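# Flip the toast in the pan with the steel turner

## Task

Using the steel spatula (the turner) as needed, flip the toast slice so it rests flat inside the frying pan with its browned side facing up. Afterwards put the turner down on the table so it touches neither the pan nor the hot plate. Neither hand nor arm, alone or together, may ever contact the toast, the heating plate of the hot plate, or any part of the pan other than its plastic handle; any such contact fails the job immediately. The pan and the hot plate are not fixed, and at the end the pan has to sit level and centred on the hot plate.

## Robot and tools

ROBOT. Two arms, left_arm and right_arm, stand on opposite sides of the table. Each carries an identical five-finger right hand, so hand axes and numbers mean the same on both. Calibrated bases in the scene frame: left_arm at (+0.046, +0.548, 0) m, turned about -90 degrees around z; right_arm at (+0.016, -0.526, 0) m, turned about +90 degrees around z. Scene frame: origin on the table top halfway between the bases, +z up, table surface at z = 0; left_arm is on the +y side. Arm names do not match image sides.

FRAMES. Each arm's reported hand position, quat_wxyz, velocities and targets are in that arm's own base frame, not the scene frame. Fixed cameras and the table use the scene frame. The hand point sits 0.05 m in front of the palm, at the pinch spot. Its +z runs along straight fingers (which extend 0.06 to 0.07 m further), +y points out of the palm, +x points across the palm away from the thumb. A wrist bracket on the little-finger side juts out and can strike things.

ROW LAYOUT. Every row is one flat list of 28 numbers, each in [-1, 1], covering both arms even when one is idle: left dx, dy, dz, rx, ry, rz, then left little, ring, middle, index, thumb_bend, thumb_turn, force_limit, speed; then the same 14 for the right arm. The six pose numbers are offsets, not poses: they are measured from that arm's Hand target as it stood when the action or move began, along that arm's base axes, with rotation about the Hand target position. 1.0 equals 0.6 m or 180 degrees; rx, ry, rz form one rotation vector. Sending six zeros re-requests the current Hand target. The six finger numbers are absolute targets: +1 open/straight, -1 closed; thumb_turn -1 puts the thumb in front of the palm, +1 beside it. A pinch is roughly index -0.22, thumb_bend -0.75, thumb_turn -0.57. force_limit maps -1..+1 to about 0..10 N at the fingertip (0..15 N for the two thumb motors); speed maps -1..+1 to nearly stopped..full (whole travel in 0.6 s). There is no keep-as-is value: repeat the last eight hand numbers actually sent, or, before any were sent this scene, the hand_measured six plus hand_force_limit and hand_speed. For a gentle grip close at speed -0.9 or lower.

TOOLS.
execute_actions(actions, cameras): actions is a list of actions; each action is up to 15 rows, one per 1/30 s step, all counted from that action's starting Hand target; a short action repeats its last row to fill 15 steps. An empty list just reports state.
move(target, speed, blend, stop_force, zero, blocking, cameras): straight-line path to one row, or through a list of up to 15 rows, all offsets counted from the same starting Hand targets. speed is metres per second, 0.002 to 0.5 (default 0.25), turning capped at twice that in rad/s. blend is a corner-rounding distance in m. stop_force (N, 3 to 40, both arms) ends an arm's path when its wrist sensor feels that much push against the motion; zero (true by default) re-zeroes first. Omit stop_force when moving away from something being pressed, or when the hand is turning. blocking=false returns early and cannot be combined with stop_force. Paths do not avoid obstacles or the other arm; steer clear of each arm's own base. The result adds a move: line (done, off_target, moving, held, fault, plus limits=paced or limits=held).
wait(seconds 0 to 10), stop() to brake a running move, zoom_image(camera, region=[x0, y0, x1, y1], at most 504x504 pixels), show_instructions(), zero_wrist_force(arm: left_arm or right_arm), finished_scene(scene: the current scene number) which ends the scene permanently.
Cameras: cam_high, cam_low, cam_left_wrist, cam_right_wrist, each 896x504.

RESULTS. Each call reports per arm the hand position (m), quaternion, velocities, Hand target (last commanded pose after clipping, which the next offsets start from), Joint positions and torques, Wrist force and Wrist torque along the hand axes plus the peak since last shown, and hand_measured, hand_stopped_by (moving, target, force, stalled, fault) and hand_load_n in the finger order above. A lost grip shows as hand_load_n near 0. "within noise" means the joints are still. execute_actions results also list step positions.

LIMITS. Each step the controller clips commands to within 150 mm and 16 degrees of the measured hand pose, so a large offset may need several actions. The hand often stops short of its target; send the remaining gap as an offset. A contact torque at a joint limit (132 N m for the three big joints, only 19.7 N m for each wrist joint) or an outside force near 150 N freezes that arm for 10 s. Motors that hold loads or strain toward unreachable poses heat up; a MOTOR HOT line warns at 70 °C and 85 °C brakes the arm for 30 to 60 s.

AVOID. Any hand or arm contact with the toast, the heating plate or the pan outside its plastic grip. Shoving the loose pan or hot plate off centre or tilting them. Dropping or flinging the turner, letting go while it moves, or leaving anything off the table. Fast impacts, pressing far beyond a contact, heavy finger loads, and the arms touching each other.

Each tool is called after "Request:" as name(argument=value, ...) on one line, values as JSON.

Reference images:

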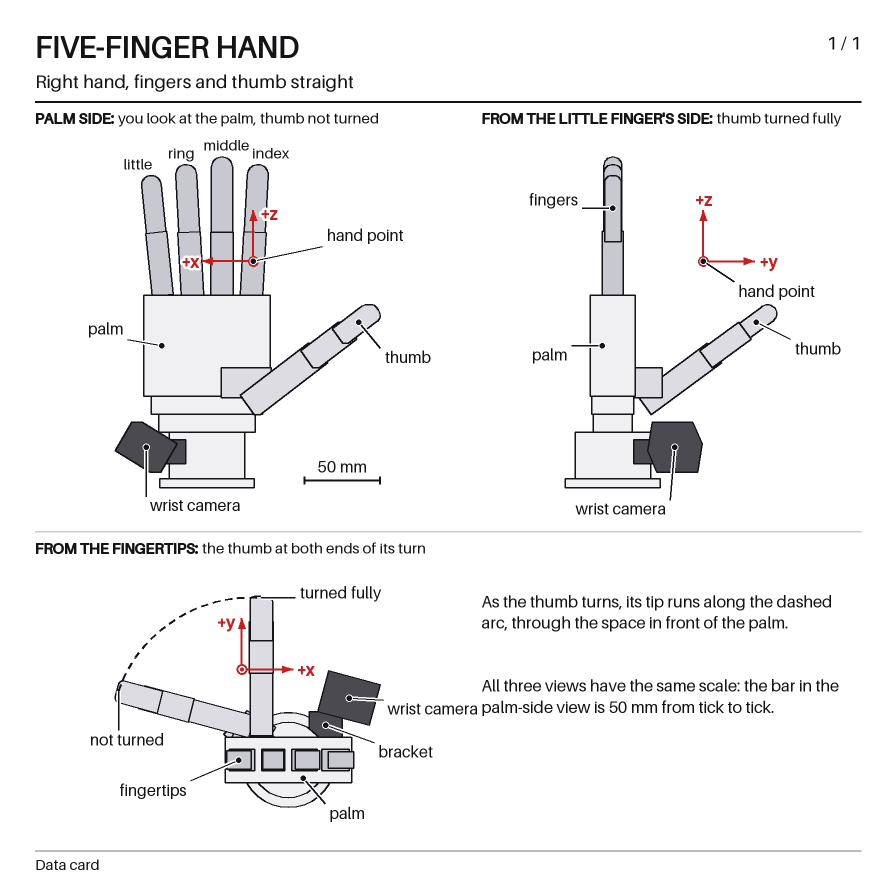

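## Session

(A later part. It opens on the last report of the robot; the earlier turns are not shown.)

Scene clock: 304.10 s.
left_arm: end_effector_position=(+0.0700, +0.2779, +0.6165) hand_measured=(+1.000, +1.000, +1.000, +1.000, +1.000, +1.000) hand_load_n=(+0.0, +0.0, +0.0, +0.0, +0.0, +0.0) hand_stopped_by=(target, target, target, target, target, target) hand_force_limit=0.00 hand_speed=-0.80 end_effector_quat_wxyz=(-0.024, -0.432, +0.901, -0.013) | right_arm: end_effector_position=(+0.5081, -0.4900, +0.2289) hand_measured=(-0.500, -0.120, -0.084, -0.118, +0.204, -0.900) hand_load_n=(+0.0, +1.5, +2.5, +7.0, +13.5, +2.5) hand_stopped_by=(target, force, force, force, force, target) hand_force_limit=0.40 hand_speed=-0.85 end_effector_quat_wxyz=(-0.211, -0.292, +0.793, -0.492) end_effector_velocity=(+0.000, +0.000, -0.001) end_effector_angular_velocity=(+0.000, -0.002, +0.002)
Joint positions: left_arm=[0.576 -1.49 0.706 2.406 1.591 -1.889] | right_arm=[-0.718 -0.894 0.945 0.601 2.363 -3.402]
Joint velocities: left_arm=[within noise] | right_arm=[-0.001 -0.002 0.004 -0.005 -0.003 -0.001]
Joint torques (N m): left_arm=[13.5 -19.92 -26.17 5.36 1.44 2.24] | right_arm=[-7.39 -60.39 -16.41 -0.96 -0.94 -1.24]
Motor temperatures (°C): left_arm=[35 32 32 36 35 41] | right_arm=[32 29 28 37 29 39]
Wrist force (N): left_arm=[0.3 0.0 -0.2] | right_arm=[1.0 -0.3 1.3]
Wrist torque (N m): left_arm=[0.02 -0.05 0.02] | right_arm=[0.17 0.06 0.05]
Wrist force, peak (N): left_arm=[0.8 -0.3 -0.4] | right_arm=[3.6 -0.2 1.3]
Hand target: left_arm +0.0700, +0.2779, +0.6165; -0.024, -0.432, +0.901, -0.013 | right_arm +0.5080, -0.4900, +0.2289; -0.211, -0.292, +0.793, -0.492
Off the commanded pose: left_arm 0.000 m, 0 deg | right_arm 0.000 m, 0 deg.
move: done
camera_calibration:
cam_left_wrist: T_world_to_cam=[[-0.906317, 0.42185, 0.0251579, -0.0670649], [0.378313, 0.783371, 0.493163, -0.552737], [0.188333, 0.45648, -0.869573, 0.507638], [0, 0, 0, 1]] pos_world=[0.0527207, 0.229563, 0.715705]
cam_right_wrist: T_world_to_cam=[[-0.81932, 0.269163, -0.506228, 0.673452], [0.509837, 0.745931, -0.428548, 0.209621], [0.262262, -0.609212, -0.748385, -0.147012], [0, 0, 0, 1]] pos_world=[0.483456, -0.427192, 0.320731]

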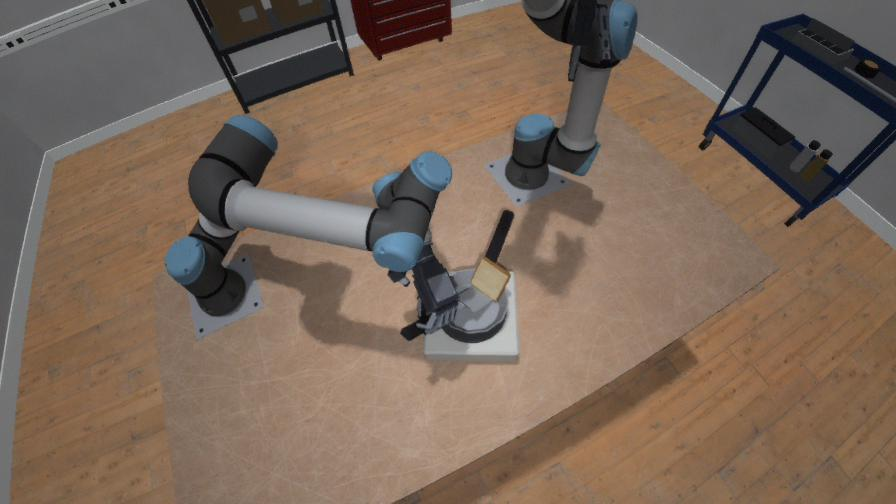

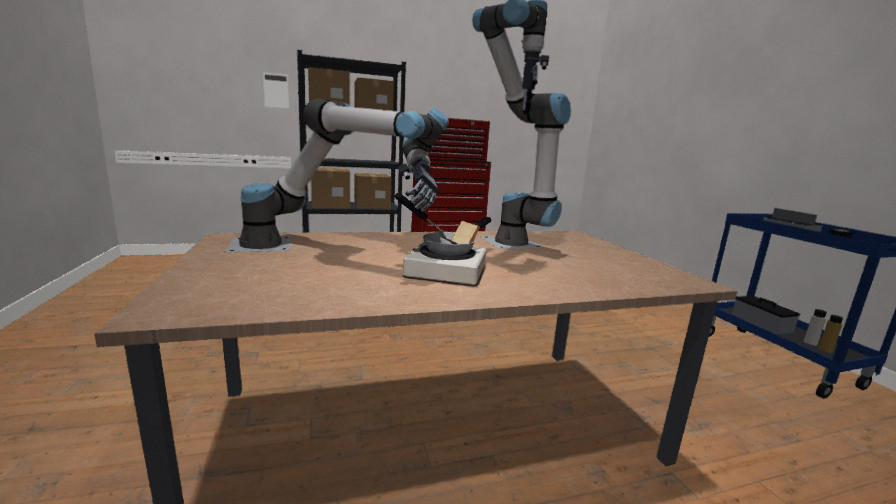

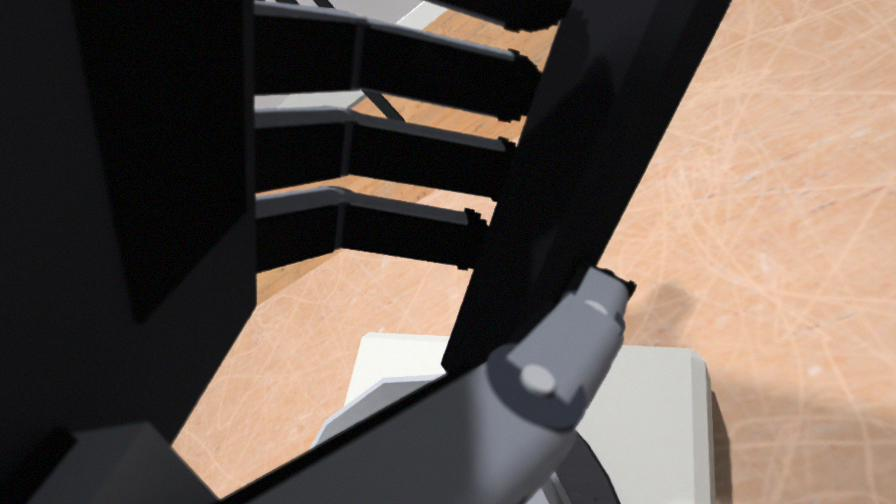

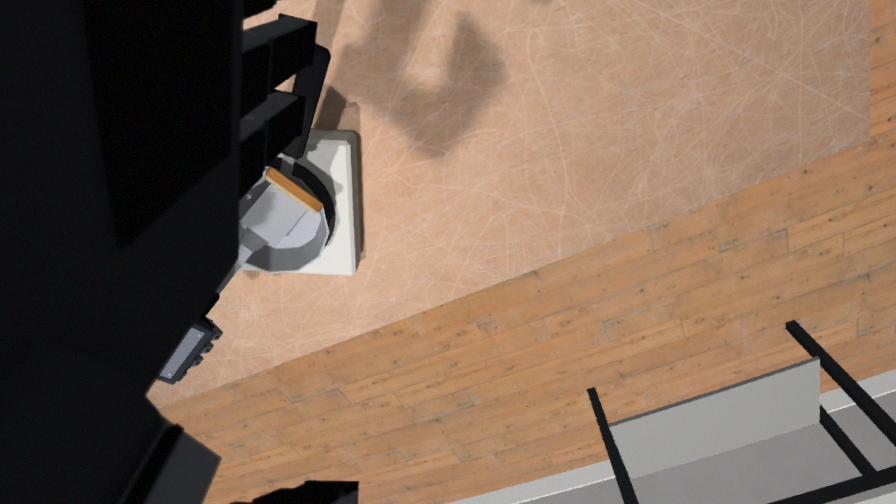

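Request:
move(target=[0,0,0,0,0,0,1,1,1,1,1,1,0,-0.8,-0.0545,-0.0206,0.004,0,0,0,-0.5,-0.5,-0.5,-0.5,-0.75,-0.9,0.4,-0.85], speed=0.2, cameras=["cam_high"])

Request:
wait(seconds=0)

Request:
zoom_image(camera="cam_high", region=[420, 240, 540, 350])

Request:
zoom_image(camera="cam_right_wrist", region=[180, 120, 380, 320])

Request:
zoom_image(camera="cam_low", region=[400, 190, 510, 290])

Scene clock: 307.10 s.
left_arm: end_effector_position=(+0.0700, +0.2779, +0.6165) hand_measured=(+1.000, +1.000, +1.000, +1.000, +1.000, +1.000) hand_load_n=(+0.0, +0.0, +0.0, +0.0, +0.0, +0.0) hand_stopped_by=(target, target, target, target, target, target) hand_force_limit=0.00 hand_speed=-0.80 end_effector_quat_wxyz=(-0.024, -0.432, +0.901, -0.013) | right_arm: end_effector_position=(+0.4753, -0.5024, +0.2312) hand_measured=(-0.500, -0.120, -0.084, -0.118, +0.204, -0.900) hand_load_n=(+0.0, +1.0, +2.0, +8.5, +13.0, +3.5) hand_stopped_by=(target, force, force, force, force, target) hand_force_limit=0.40 hand_speed=-0.85 end_effector_quat_wxyz=(-0.211, -0.292, +0.793, -0.492)
Joint positions: left_arm=[0.576 -1.49 0.706 2.406 1.591 -1.889] | right_arm=[-0.772 -0.965 1.053 0.534 2.32 -3.446]
Joint velocities: within noise
Joint torques (N m): left_arm=[12.05 -19.86 -25.94 5.32 1.23 2.32] | right_arm=[8.12 -46.08 -35.86 2.8 2.89 1.79]
Motor temperatures (°C): left_arm=[35 32 32 36 35 41] | right_arm=[32 29 28 37 29 39]
Wrist force (N): left_arm=[0.1 -0.1 -0.2] | right_arm=[-0.7 0.3 0.9]
Wrist torque (N m): left_arm=[0.01 -0.02 -0.01] | right_arm=[0.12 0.13 -0.06]
Wrist force, peak (N): left_arm=[0.7 -0.2 -0.4] | right_arm=[-1.4 0.0 1.1]
Hand target: left_arm +0.0700, +0.2779, +0.6165; -0.024, -0.432, +0.901, -0.013 | right_arm +0.4753, -0.5024, +0.2313; -0.211, -0.292, +0.793, -0.492
Off the commanded pose: left_arm 0.000 m, 0 deg | right_arm 0.000 m, 0 deg.
move: done
Images, in order (width x height): cam_high 896x504.

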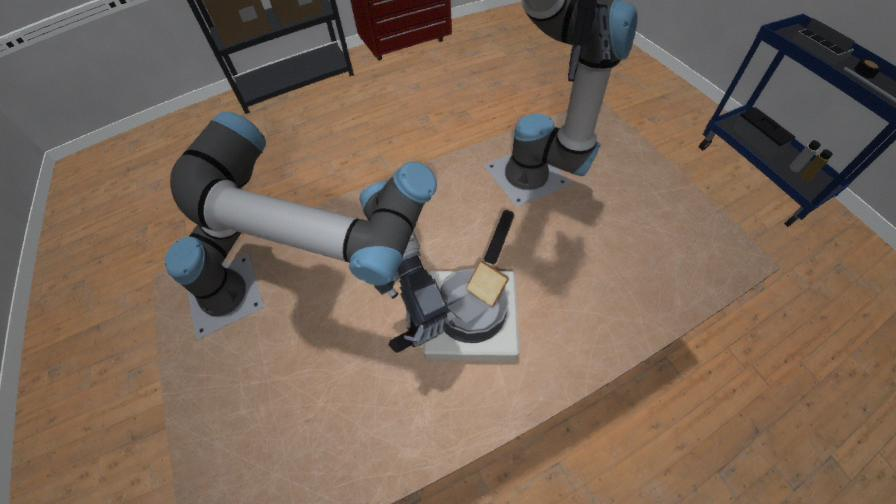

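Scene clock: 307.10 s.
left_arm: end_effector_position=(+0.0700, +0.2779, +0.6165) hand_measured=(+1.000, +1.000, +1.000, +1.000, +1.000, +1.000) hand_load_n=(+0.0, +0.0, +0.0, +0.0, +0.0, +0.0) hand_stopped_by=(target, target, target, target, target, target) hand_force_limit=0.00 hand_speed=-0.80 end_effector_quat_wxyz=(-0.024, -0.432, +0.901, -0.013) | right_arm: end_effector_position=(+0.4753, -0.5024, +0.2312) hand_measured=(-0.500, -0.120, -0.084, -0.118, +0.204, -0.900) hand_load_n=(+0.0, +1.0, +2.0, +8.5, +13.0, +3.5) hand_stopped_by=(target, force, force, force, force, target) hand_force_limit=0.40 hand_speed=-0.85 end_effector_quat_wxyz=(-0.211, -0.292, +0.793, -0.492)
Joint positions: left_arm=[0.576 -1.49 0.706 2.406 1.591 -1.889] | right_arm=[-0.772 -0.965 1.053 0.534 2.32 -3.446]
Joint velocities: within noise
Joint torques (N m): left_arm=[12.05 -19.86 -25.94 5.32 1.23 2.32] | right_arm=[8.12 -46.08 -35.86 2.8 2.89 1.79]
Motor temperatures (°C): left_arm=[35 32 32 36 35 41] | right_arm=[32 29 28 37 29 39]
Wrist force (N): left_arm=[0.1 -0.1 -0.2] | right_arm=[-0.7 0.3 0.9]
Wrist torque (N m): left_arm=[0.01 -0.02 -0.01] | right_arm=[0.12 0.13 -0.06]
Wrist force, peak (N): left_arm=[0.1 -0.1 -0.2] | right_arm=[-0.7 0.3 0.9]
Hand target: left_arm +0.0700, +0.2779, +0.6165; -0.024, -0.432, +0.901, -0.013 | right_arm +0.4753, -0.5024, +0.2313; -0.211, -0.292, +0.793, -0.492
Off the commanded pose: left_arm 0.000 m, 0 deg | right_arm 0.000 m, 0 deg.
camera_calibration:
cam_left_wrist: T_world_to_cam=[[-0.906317, 0.42185, 0.025158, -0.0670649], [0.378313, 0.78337, 0.493163, -0.552737], [0.188333, 0.456479, -0.869573, 0.507638], [0, 0, 0, 1]] pos_world=[0.0527207, 0.229563, 0.715705]
cam_right_wrist: T_world_to_cam=[[-0.819379, 0.269048, -0.506192, 0.651114], [0.509728, 0.745971, -0.428608, 0.236751], [0.262289, -0.609213, -0.748375, -0.144255], [0, 0, 0, 1]] pos_world=[0.450667, -0.439672, 0.323106]

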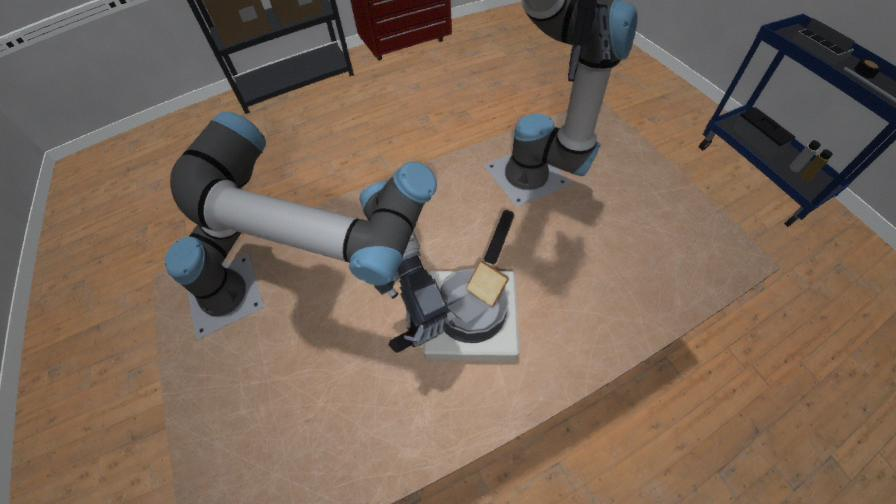

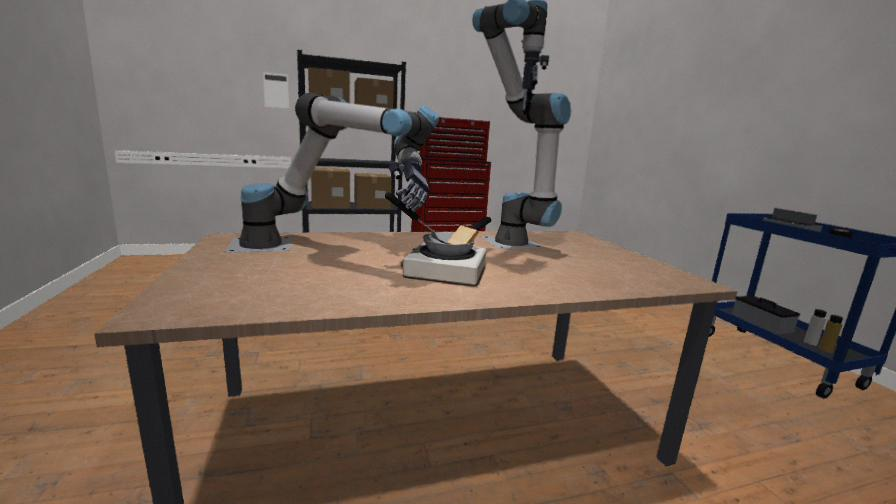

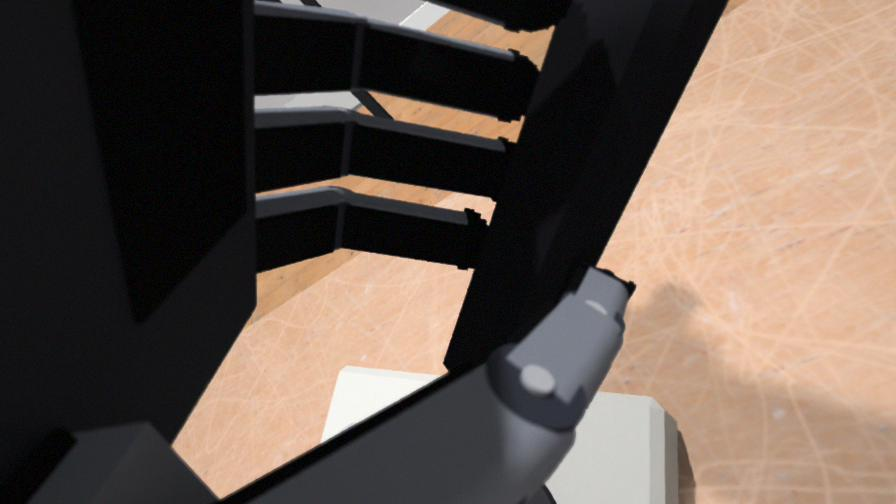

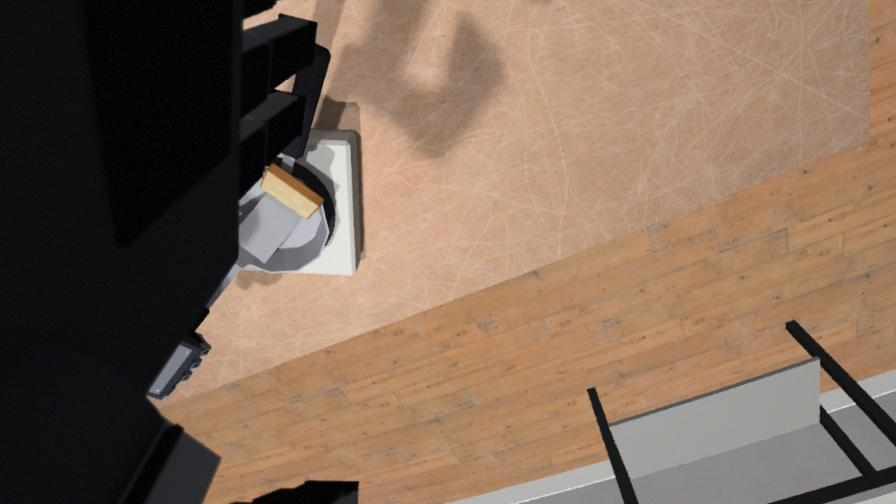

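Scaled by 4.200 from the camera's 896x504 image, which has a finer 1280x720 frame.

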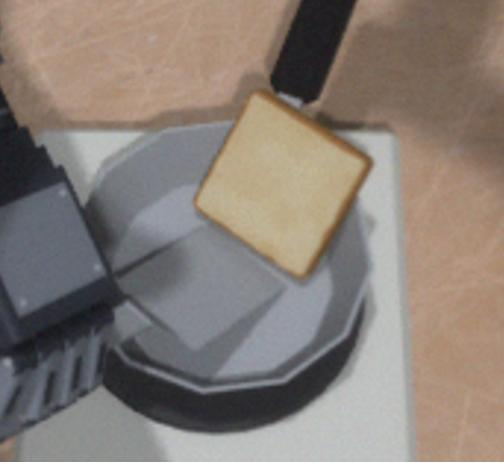

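Scaled by 2.520 from the camera's 896x504 image, which has a finer 1280x720 frame.

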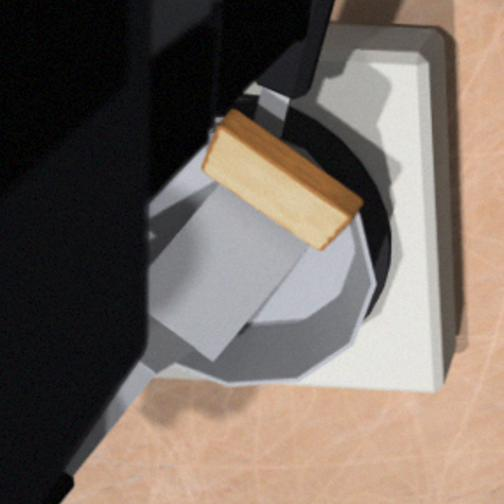

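Scaled by 4.582 from the camera's 896x504 image, which has a finer 1280x720 frame.

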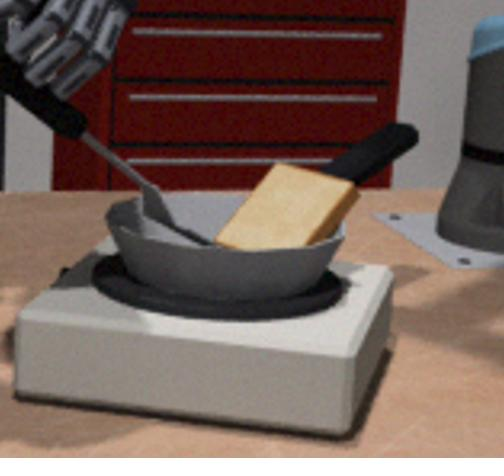

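Request:
move(target=[[0,0,0,0,0,0,1,1,1,1,1,1,0,-0.8,0,0,0.215,0,0,0,-0.5,-0.5,-0.5,-0.5,-0.75,-0.9,0.4,-0.85],[0,0,0,0,0,0,1,1,1,1,1,1,0,-0.8,0.2829,0.0932,0.2814,-0.053,0.1403,0,-0.5,-0.5,-0.5,-0.5,-0.75,-0.9,0.4,-0.85]], speed=0.12, blend=0.02)

Request:
zoom_image(camera="cam_high", region=[420, 240, 540, 350])

Request:
zoom_image(camera="cam_right_wrist", region=[180, 120, 380, 320])

Request:
zoom_image(camera="cam_low", region=[400, 170, 520, 290])

Scene clock: 335.17 s.
left_arm: end_effector_position=(+0.0700, +0.2779, +0.6165) hand_measured=(+1.000, +1.000, +1.000, +1.000, +1.000, +1.000) hand_load_n=(+0.0, +0.0, +0.0, +0.0, +0.0, +0.0) hand_stopped_by=(target, target, target, target, target, target) hand_force_limit=0.00 hand_speed=-0.80 end_effector_quat_wxyz=(-0.024, -0.432, +0.901, -0.013) | right_arm: end_effector_position=(+0.6442, -0.4463, +0.3996) hand_measured=(-0.500, -0.120, -0.084, -0.118, +0.204, -0.900) hand_load_n=(-0.5, +1.5, +3.5, +7.0, +12.5, +0.5) hand_stopped_by=(target, force, force, force, force, target) hand_force_limit=0.40 hand_speed=-0.85 end_effector_quat_wxyz=(-0.403, -0.375, +0.602, -0.578)
Joint positions: left_arm=[0.576 -1.49 0.706 2.406 1.591 -1.889] | right_arm=[-0.461 -0.515 0.035 0.498 2.733 -4.291]
Joint velocities: within noise
Joint torques (N m): left_arm=[11.82 -18.04 -25.64 5.2 1.13 2.36] | right_arm=[6.54 -63.32 -33 0.94 -1 1.24]
Motor temperatures (°C): left_arm=[34 32 32 36 35 41] | right_arm=[32 30 28 37 29 39]
Wrist force (N): left_arm=[0.1 -0.2 0.0] | right_arm=[-1.7 0.1 0.5]
Wrist torque (N m): left_arm=[-0.02 -0.02 -0.01] | right_arm=[0.15 0.19 -0.18]
Wrist force, peak (N): left_arm=[0.5 -0.3 -0.7] | right_arm=[-1.9 1.5 1.6]
Hand target: left_arm +0.0700, +0.2779, +0.6165; -0.024, -0.432, +0.901, -0.013 | right_arm +0.6450, -0.4465, +0.4001; -0.403, -0.374, +0.684, -0.480
Off the commanded pose: left_arm 0.000 m, 0 deg | right_arm 0.001 m, 15 deg.
elbow stopped short (right arm): the move would have taken joint 3 (elbow) straighter than the controller allows.
move: off_target (right_arm)
camera_calibration:
cam_left_wrist: T_world_to_cam=[[-0.906317, 0.42185, 0.0251581, -0.0670651], [0.378313, 0.783371, 0.493163, -0.552737], [0.188332, 0.456479, -0.869573, 0.507639], [0, 0, 0, 1]] pos_world=[0.0527207, 0.229563, 0.715705]
cam_right_wrist: T_world_to_cam=[[-0.983049, 0.0407382, -0.178759, 0.732347], [0.174111, 0.512908, -0.840601, 0.457764], [0.0574423, -0.857476, -0.511307, -0.10188], [0, 0, 0, 1]] pos_world=[0.646084, -0.351985, 0.463618]

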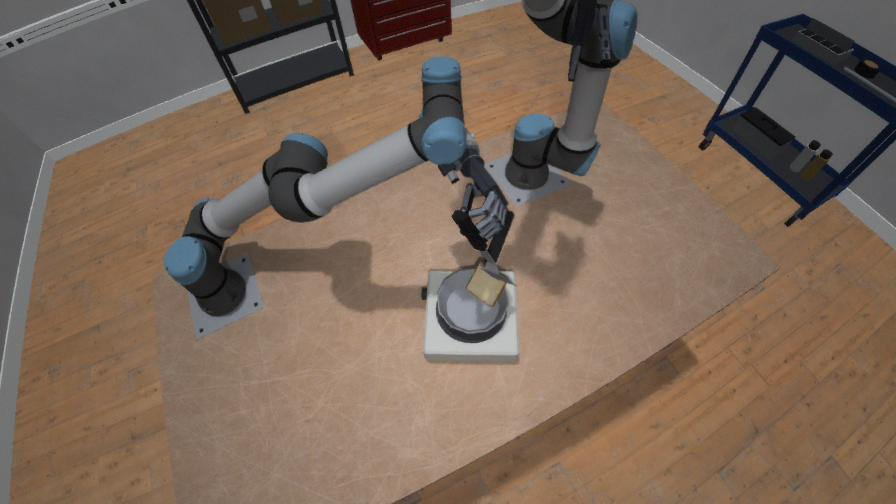

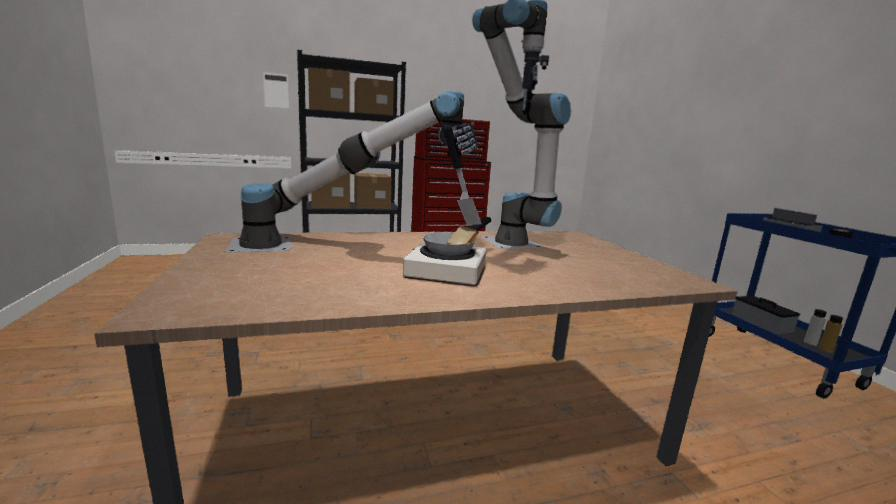

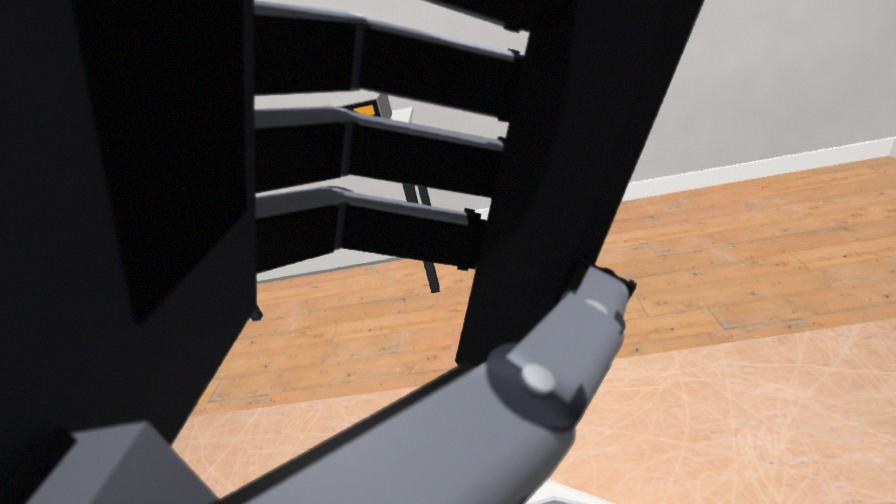

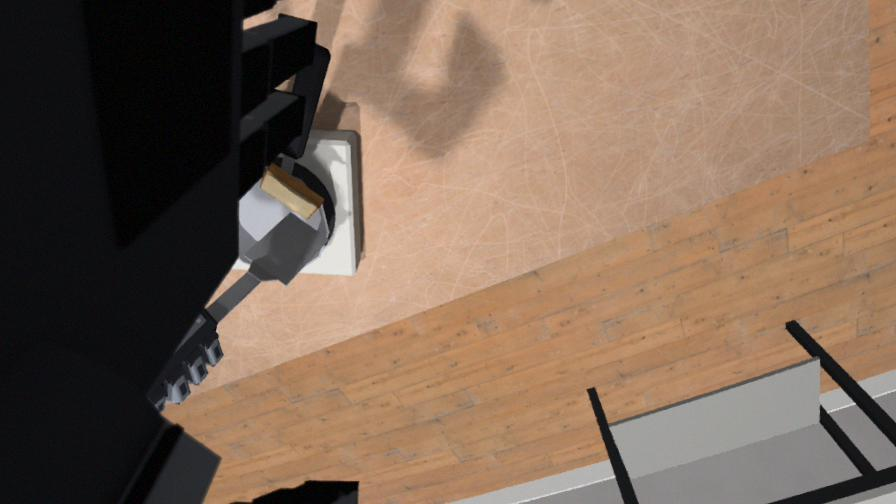

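Scaled by 4.200 from the camera's 896x504 image, which has a finer 1280x720 frame.

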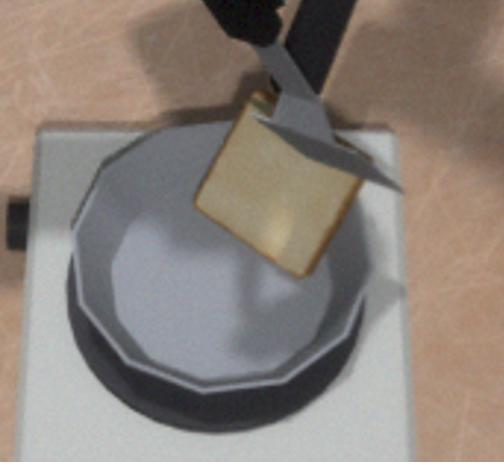

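Scaled by 2.520 from the camera's 896x504 image, which has a finer 1280x720 frame.

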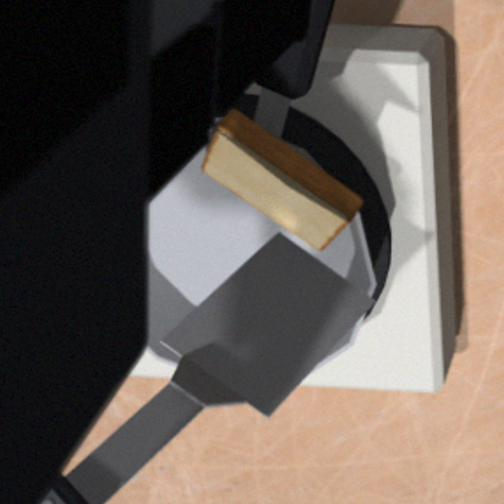

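Scaled by 4.200 from the camera's 896x504 image, which has a finer 1280x720 frame.

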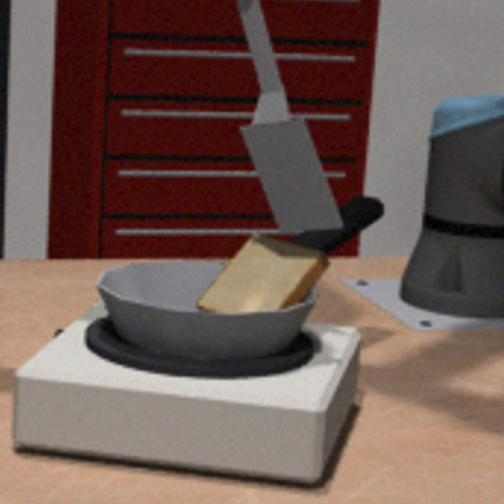

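Request:
move(target=[0,0,0,0,0,0,1,1,1,1,1,1,0,-0.8,-0.0617,-0.0225,-0.0668,0.0236,-0.0624,0,-0.5,-0.5,-0.5,-0.5,-0.75,-0.9,0.4,-0.85], speed=0.08)

Request:
zoom_image(camera="cam_high", region=[420, 240, 540, 350])

Request:
zoom_image(camera="cam_low", region=[400, 170, 520, 290])

Scene clock: 340.93 s.
left_arm: end_effector_position=(+0.0700, +0.2779, +0.6165) hand_measured=(+1.000, +1.000, +1.000, +1.000, +1.000, +1.000) hand_load_n=(+0.0, +0.0, +0.0, +0.0, +0.0, +0.0) hand_stopped_by=(target, target, target, target, target, target) hand_force_limit=0.00 hand_speed=-0.80 end_effector_quat_wxyz=(-0.024, -0.432, +0.901, -0.013) | right_arm: end_effector_position=(+0.6071, -0.4597, +0.3595) hand_measured=(-0.500, -0.120, -0.084, -0.118, +0.204, -0.900) hand_load_n=(-0.5, +1.0, +3.5, +7.0, +12.5, +1.0) hand_stopped_by=(target, force, force, force, force, target) hand_force_limit=0.40 hand_speed=-0.85 end_effector_quat_wxyz=(-0.296, -0.352, +0.696, -0.551)
Joint positions: left_arm=[0.576 -1.49 0.706 2.406 1.591 -1.889] | right_arm=[-0.538 -0.529 0.035 0.92 2.588 -3.735]
Joint velocities: within noise
Joint torques (N m): left_arm=[11.56 -17.17 -25.1 5.31 1.36 2.02] | right_arm=[-1.55 -68 -25.23 -0.68 0.68 -1.09]
Motor temperatures (°C): left_arm=[34 32 32 36 35 41] | right_arm=[32 30 28 37 29 39]
Wrist force (N): left_arm=[0.3 -0.3 -0.2] | right_arm=[-0.8 0.8 0.8]
Wrist torque (N m): left_arm=[-0.02 -0.05 -0.01] | right_arm=[0.22 0.12 -0.11]
Wrist force, peak (N): left_arm=[0.6 -0.3 -0.4] | right_arm=[-2.1 0.0 0.5]
Hand target: left_arm +0.0700, +0.2779, +0.6165; -0.024, -0.432, +0.901, -0.013 | right_arm +0.6080, -0.4600, +0.3600; -0.320, -0.340, +0.737, -0.489
Off the commanded pose: left_arm 0.000 m, 0 deg | right_arm 0.001 m, 9 deg.
elbow stopped short (right arm): the move would have taken joint 3 (elbow) straighter than the controller allows.
move: off_target (right_arm)
camera_calibration:
cam_left_wrist: T_world_to_cam=[[-0.906317, 0.42185, 0.0251578, -0.0670648], [0.378313, 0.78337, 0.493163, -0.552737], [0.188333, 0.456479, -0.869573, 0.507638], [0, 0, 0, 1]] pos_world=[0.0527208, 0.229563, 0.715705]
cam_right_wrist: T_world_to_cam=[[-0.925276, 0.0924841, -0.367848, 0.745891], [0.331549, 0.668266, -0.665955, 0.350459], [0.18423, -0.738151, -0.648993, -0.104437], [0, 0, 0, 1]] pos_world=[0.5932, -0.380274, 0.439985]

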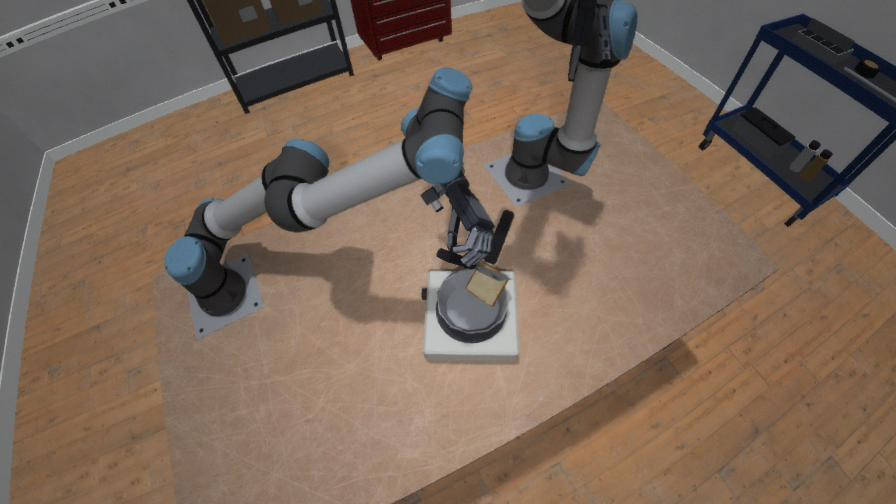

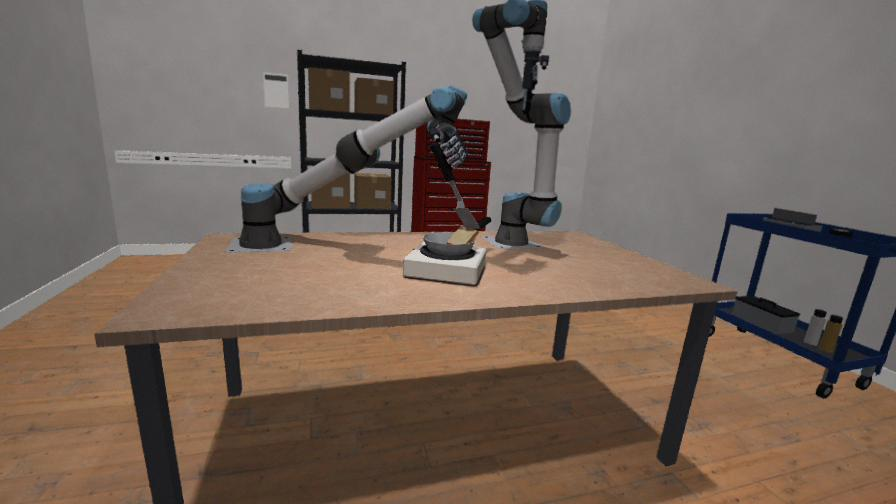

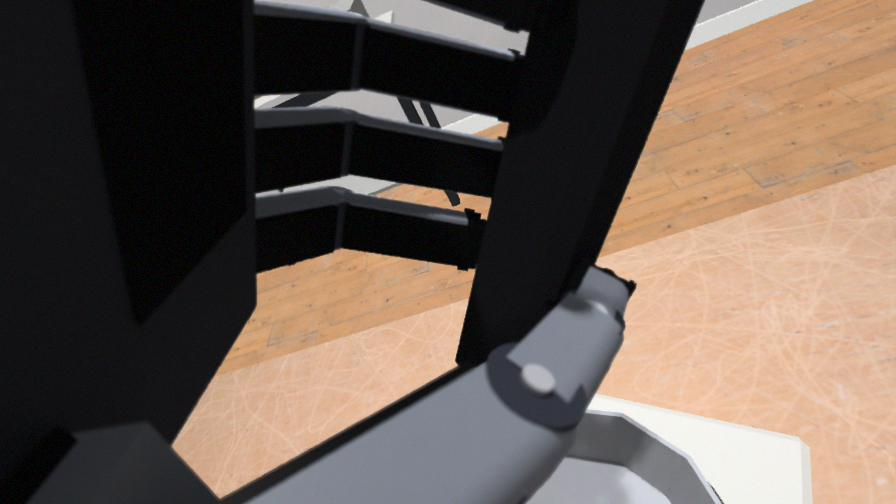

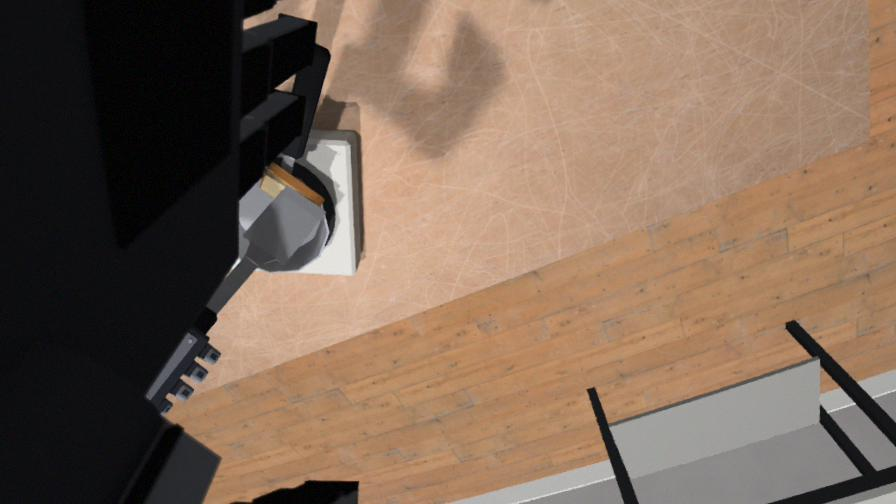

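Scaled by 4.200 from the camera's 896x504 image, which has a finer 1280x720 frame.

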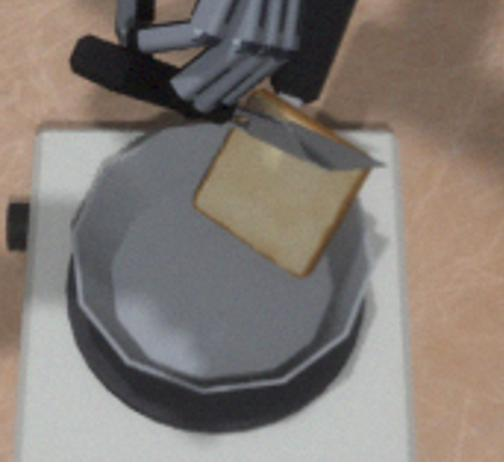

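Scaled by 4.200 from the camera's 896x504 image, which has a finer 1280x720 frame.

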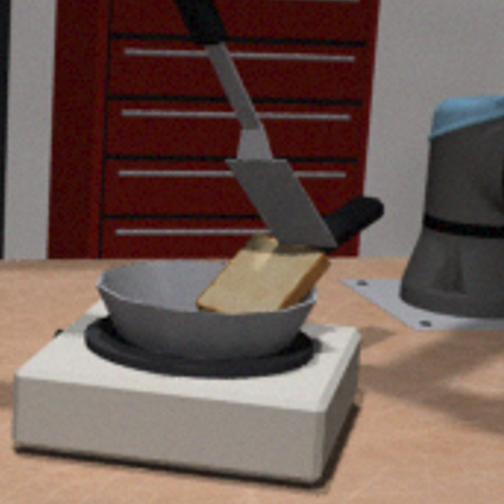

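Request:
move(target=[[0,0,0,0,0,0,1,1,1,1,1,1,0,-0.8,-0.012,0.009,-0.015,0.0079,-0.0208,0,-0.5,-0.5,-0.5,-0.5,-0.75,-0.9,0.4,-0.85],[0,0,0,0,0,0,1,1,1,1,1,1,0,-0.8,-0.012,0.009,-0.055,0.0079,-0.0208,0,-0.5,-0.5,-0.5,-0.5,-0.75,-0.9,0.4,-0.85]], speed=0.06)

Request:
zoom_image(camera="cam_high", region=[420, 240, 540, 350])

Request:
zoom_image(camera="cam_low", region=[400, 170, 520, 290])

Request:
zoom_image(camera="cam_right_wrist", region=[180, 120, 380, 320])

Scene clock: 349.27 s.
left_arm: end_effector_position=(+0.0700, +0.2779, +0.6165) hand_measured=(+1.000, +1.000, +1.000, +1.000, +1.000, +1.000) hand_load_n=(+0.0, +0.0, +0.0, +0.0, +0.0, +0.0) hand_stopped_by=(target, target, target, target, target, target) hand_force_limit=0.00 hand_speed=-0.80 end_effector_quat_wxyz=(-0.024, -0.432, +0.901, -0.013) | right_arm: end_effector_position=(+0.5998, -0.4543, +0.3265) hand_measured=(-0.500, -0.120, -0.084, -0.118, +0.204, -0.900) hand_load_n=(-0.5, +1.0, +3.5, +7.5, +12.5, +1.0) hand_stopped_by=(target, force, force, force, force, target) hand_force_limit=0.40 hand_speed=-0.85 end_effector_quat_wxyz=(-0.274, -0.336, +0.732, -0.525) end_effector_velocity=(-0.001, +0.000, +0.003) end_effector_angular_velocity=(-0.001, +0.000, +0.002)
Joint positions: left_arm=[0.576 -1.49 0.706 2.406 1.591 -1.889] | right_arm=[-0.55 -0.501 0.035 1.046 2.564 -3.551]
Joint velocities: left_arm=[within noise] | right_arm=[-0.001 -0.004 0 0 -0.003 -0.005]
Joint torques (N m): left_arm=[12.32 -15.77 -26.12 5.35 1.33 2.25] | right_arm=[-8.9 -71.39 -18.5 -0.71 -0.8 -1.68]
Motor temperatures (°C): left_arm=[34 32 32 36 34 41] | right_arm=[32 30 28 37 29 39]
Wrist force (N): left_arm=[0.5 -0.1 -0.4] | right_arm=[-0.9 0.8 0.7]
Wrist torque (N m): left_arm=[0.02 -0.06 0.01] | right_arm=[0.24 0.17 -0.11]
Wrist force, peak (N): left_arm=[0.7 -0.3 -0.4] | right_arm=[-1.5 1.1 1.2]
Hand target: left_arm +0.0700, +0.2779, +0.6165; -0.024, -0.432, +0.901, -0.013 | right_arm +0.6008, -0.4546, +0.3270; -0.291, -0.327, +0.753, -0.490
Off the commanded pose: left_arm 0.000 m, 0 deg | right_arm 0.001 m, 5 deg.
elbow stopped short (right arm): the move would have taken joint 3 (elbow) straighter than the controller allows.
move: off_target (right_arm)
camera_calibration:
cam_left_wrist: T_world_to_cam=[[-0.906317, 0.42185, 0.0251579, -0.0670649], [0.378313, 0.78337, 0.493163, -0.552737], [0.188333, 0.456479, -0.869573, 0.507638], [0, 0, 0, 1]] pos_world=[0.0527207, 0.229563, 0.715705]
cam_right_wrist: T_world_to_cam=[[-0.89995, 0.160024, -0.405564, 0.754342], [0.391522, 0.705906, -0.59026, 0.283642], [0.191834, -0.689992, -0.697933, -0.0872154], [0, 0, 0, 1]] pos_world=[0.584549, -0.381115, 0.412486]

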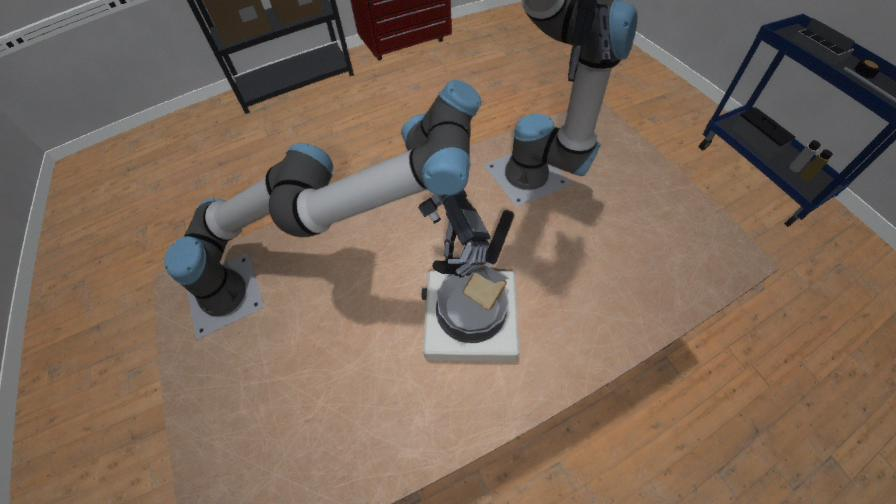

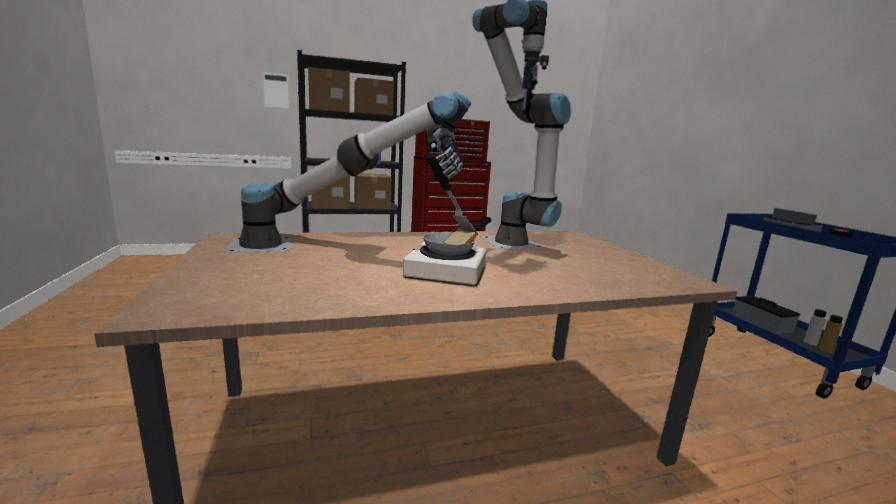

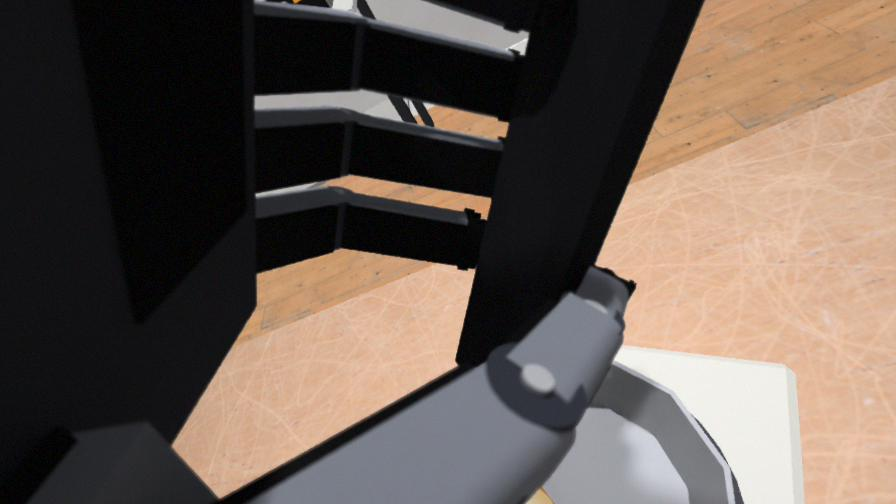

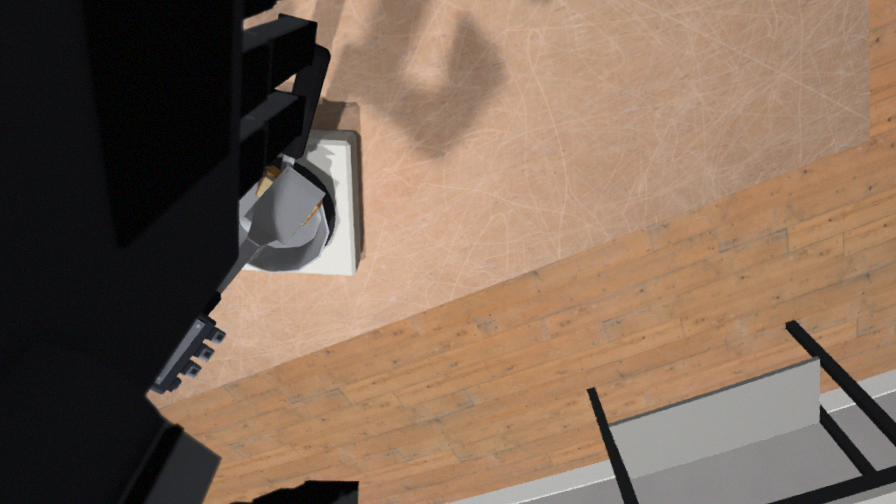

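Scaled by 4.200 from the camera's 896x504 image, which has a finer 1280x720 frame.

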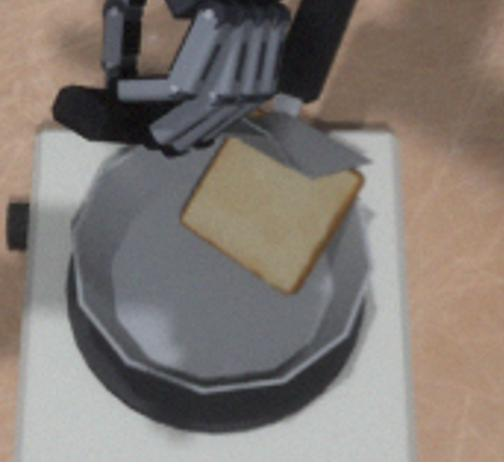

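Scaled by 4.200 from the camera's 896x504 image, which has a finer 1280x720 frame.

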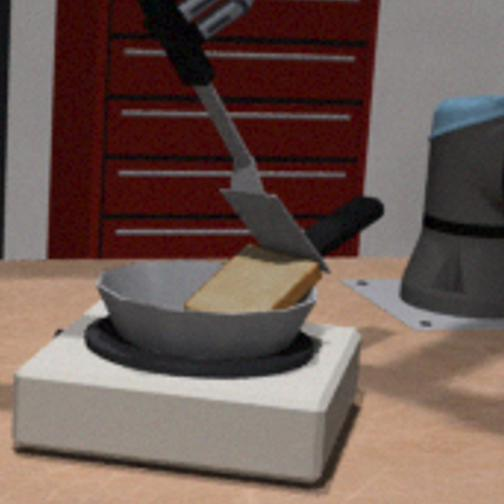

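Scaled by 2.520 from the camera's 896x504 image, which has a finer 1280x720 frame.

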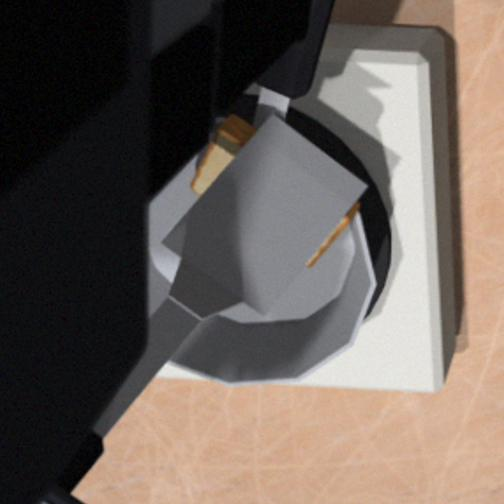

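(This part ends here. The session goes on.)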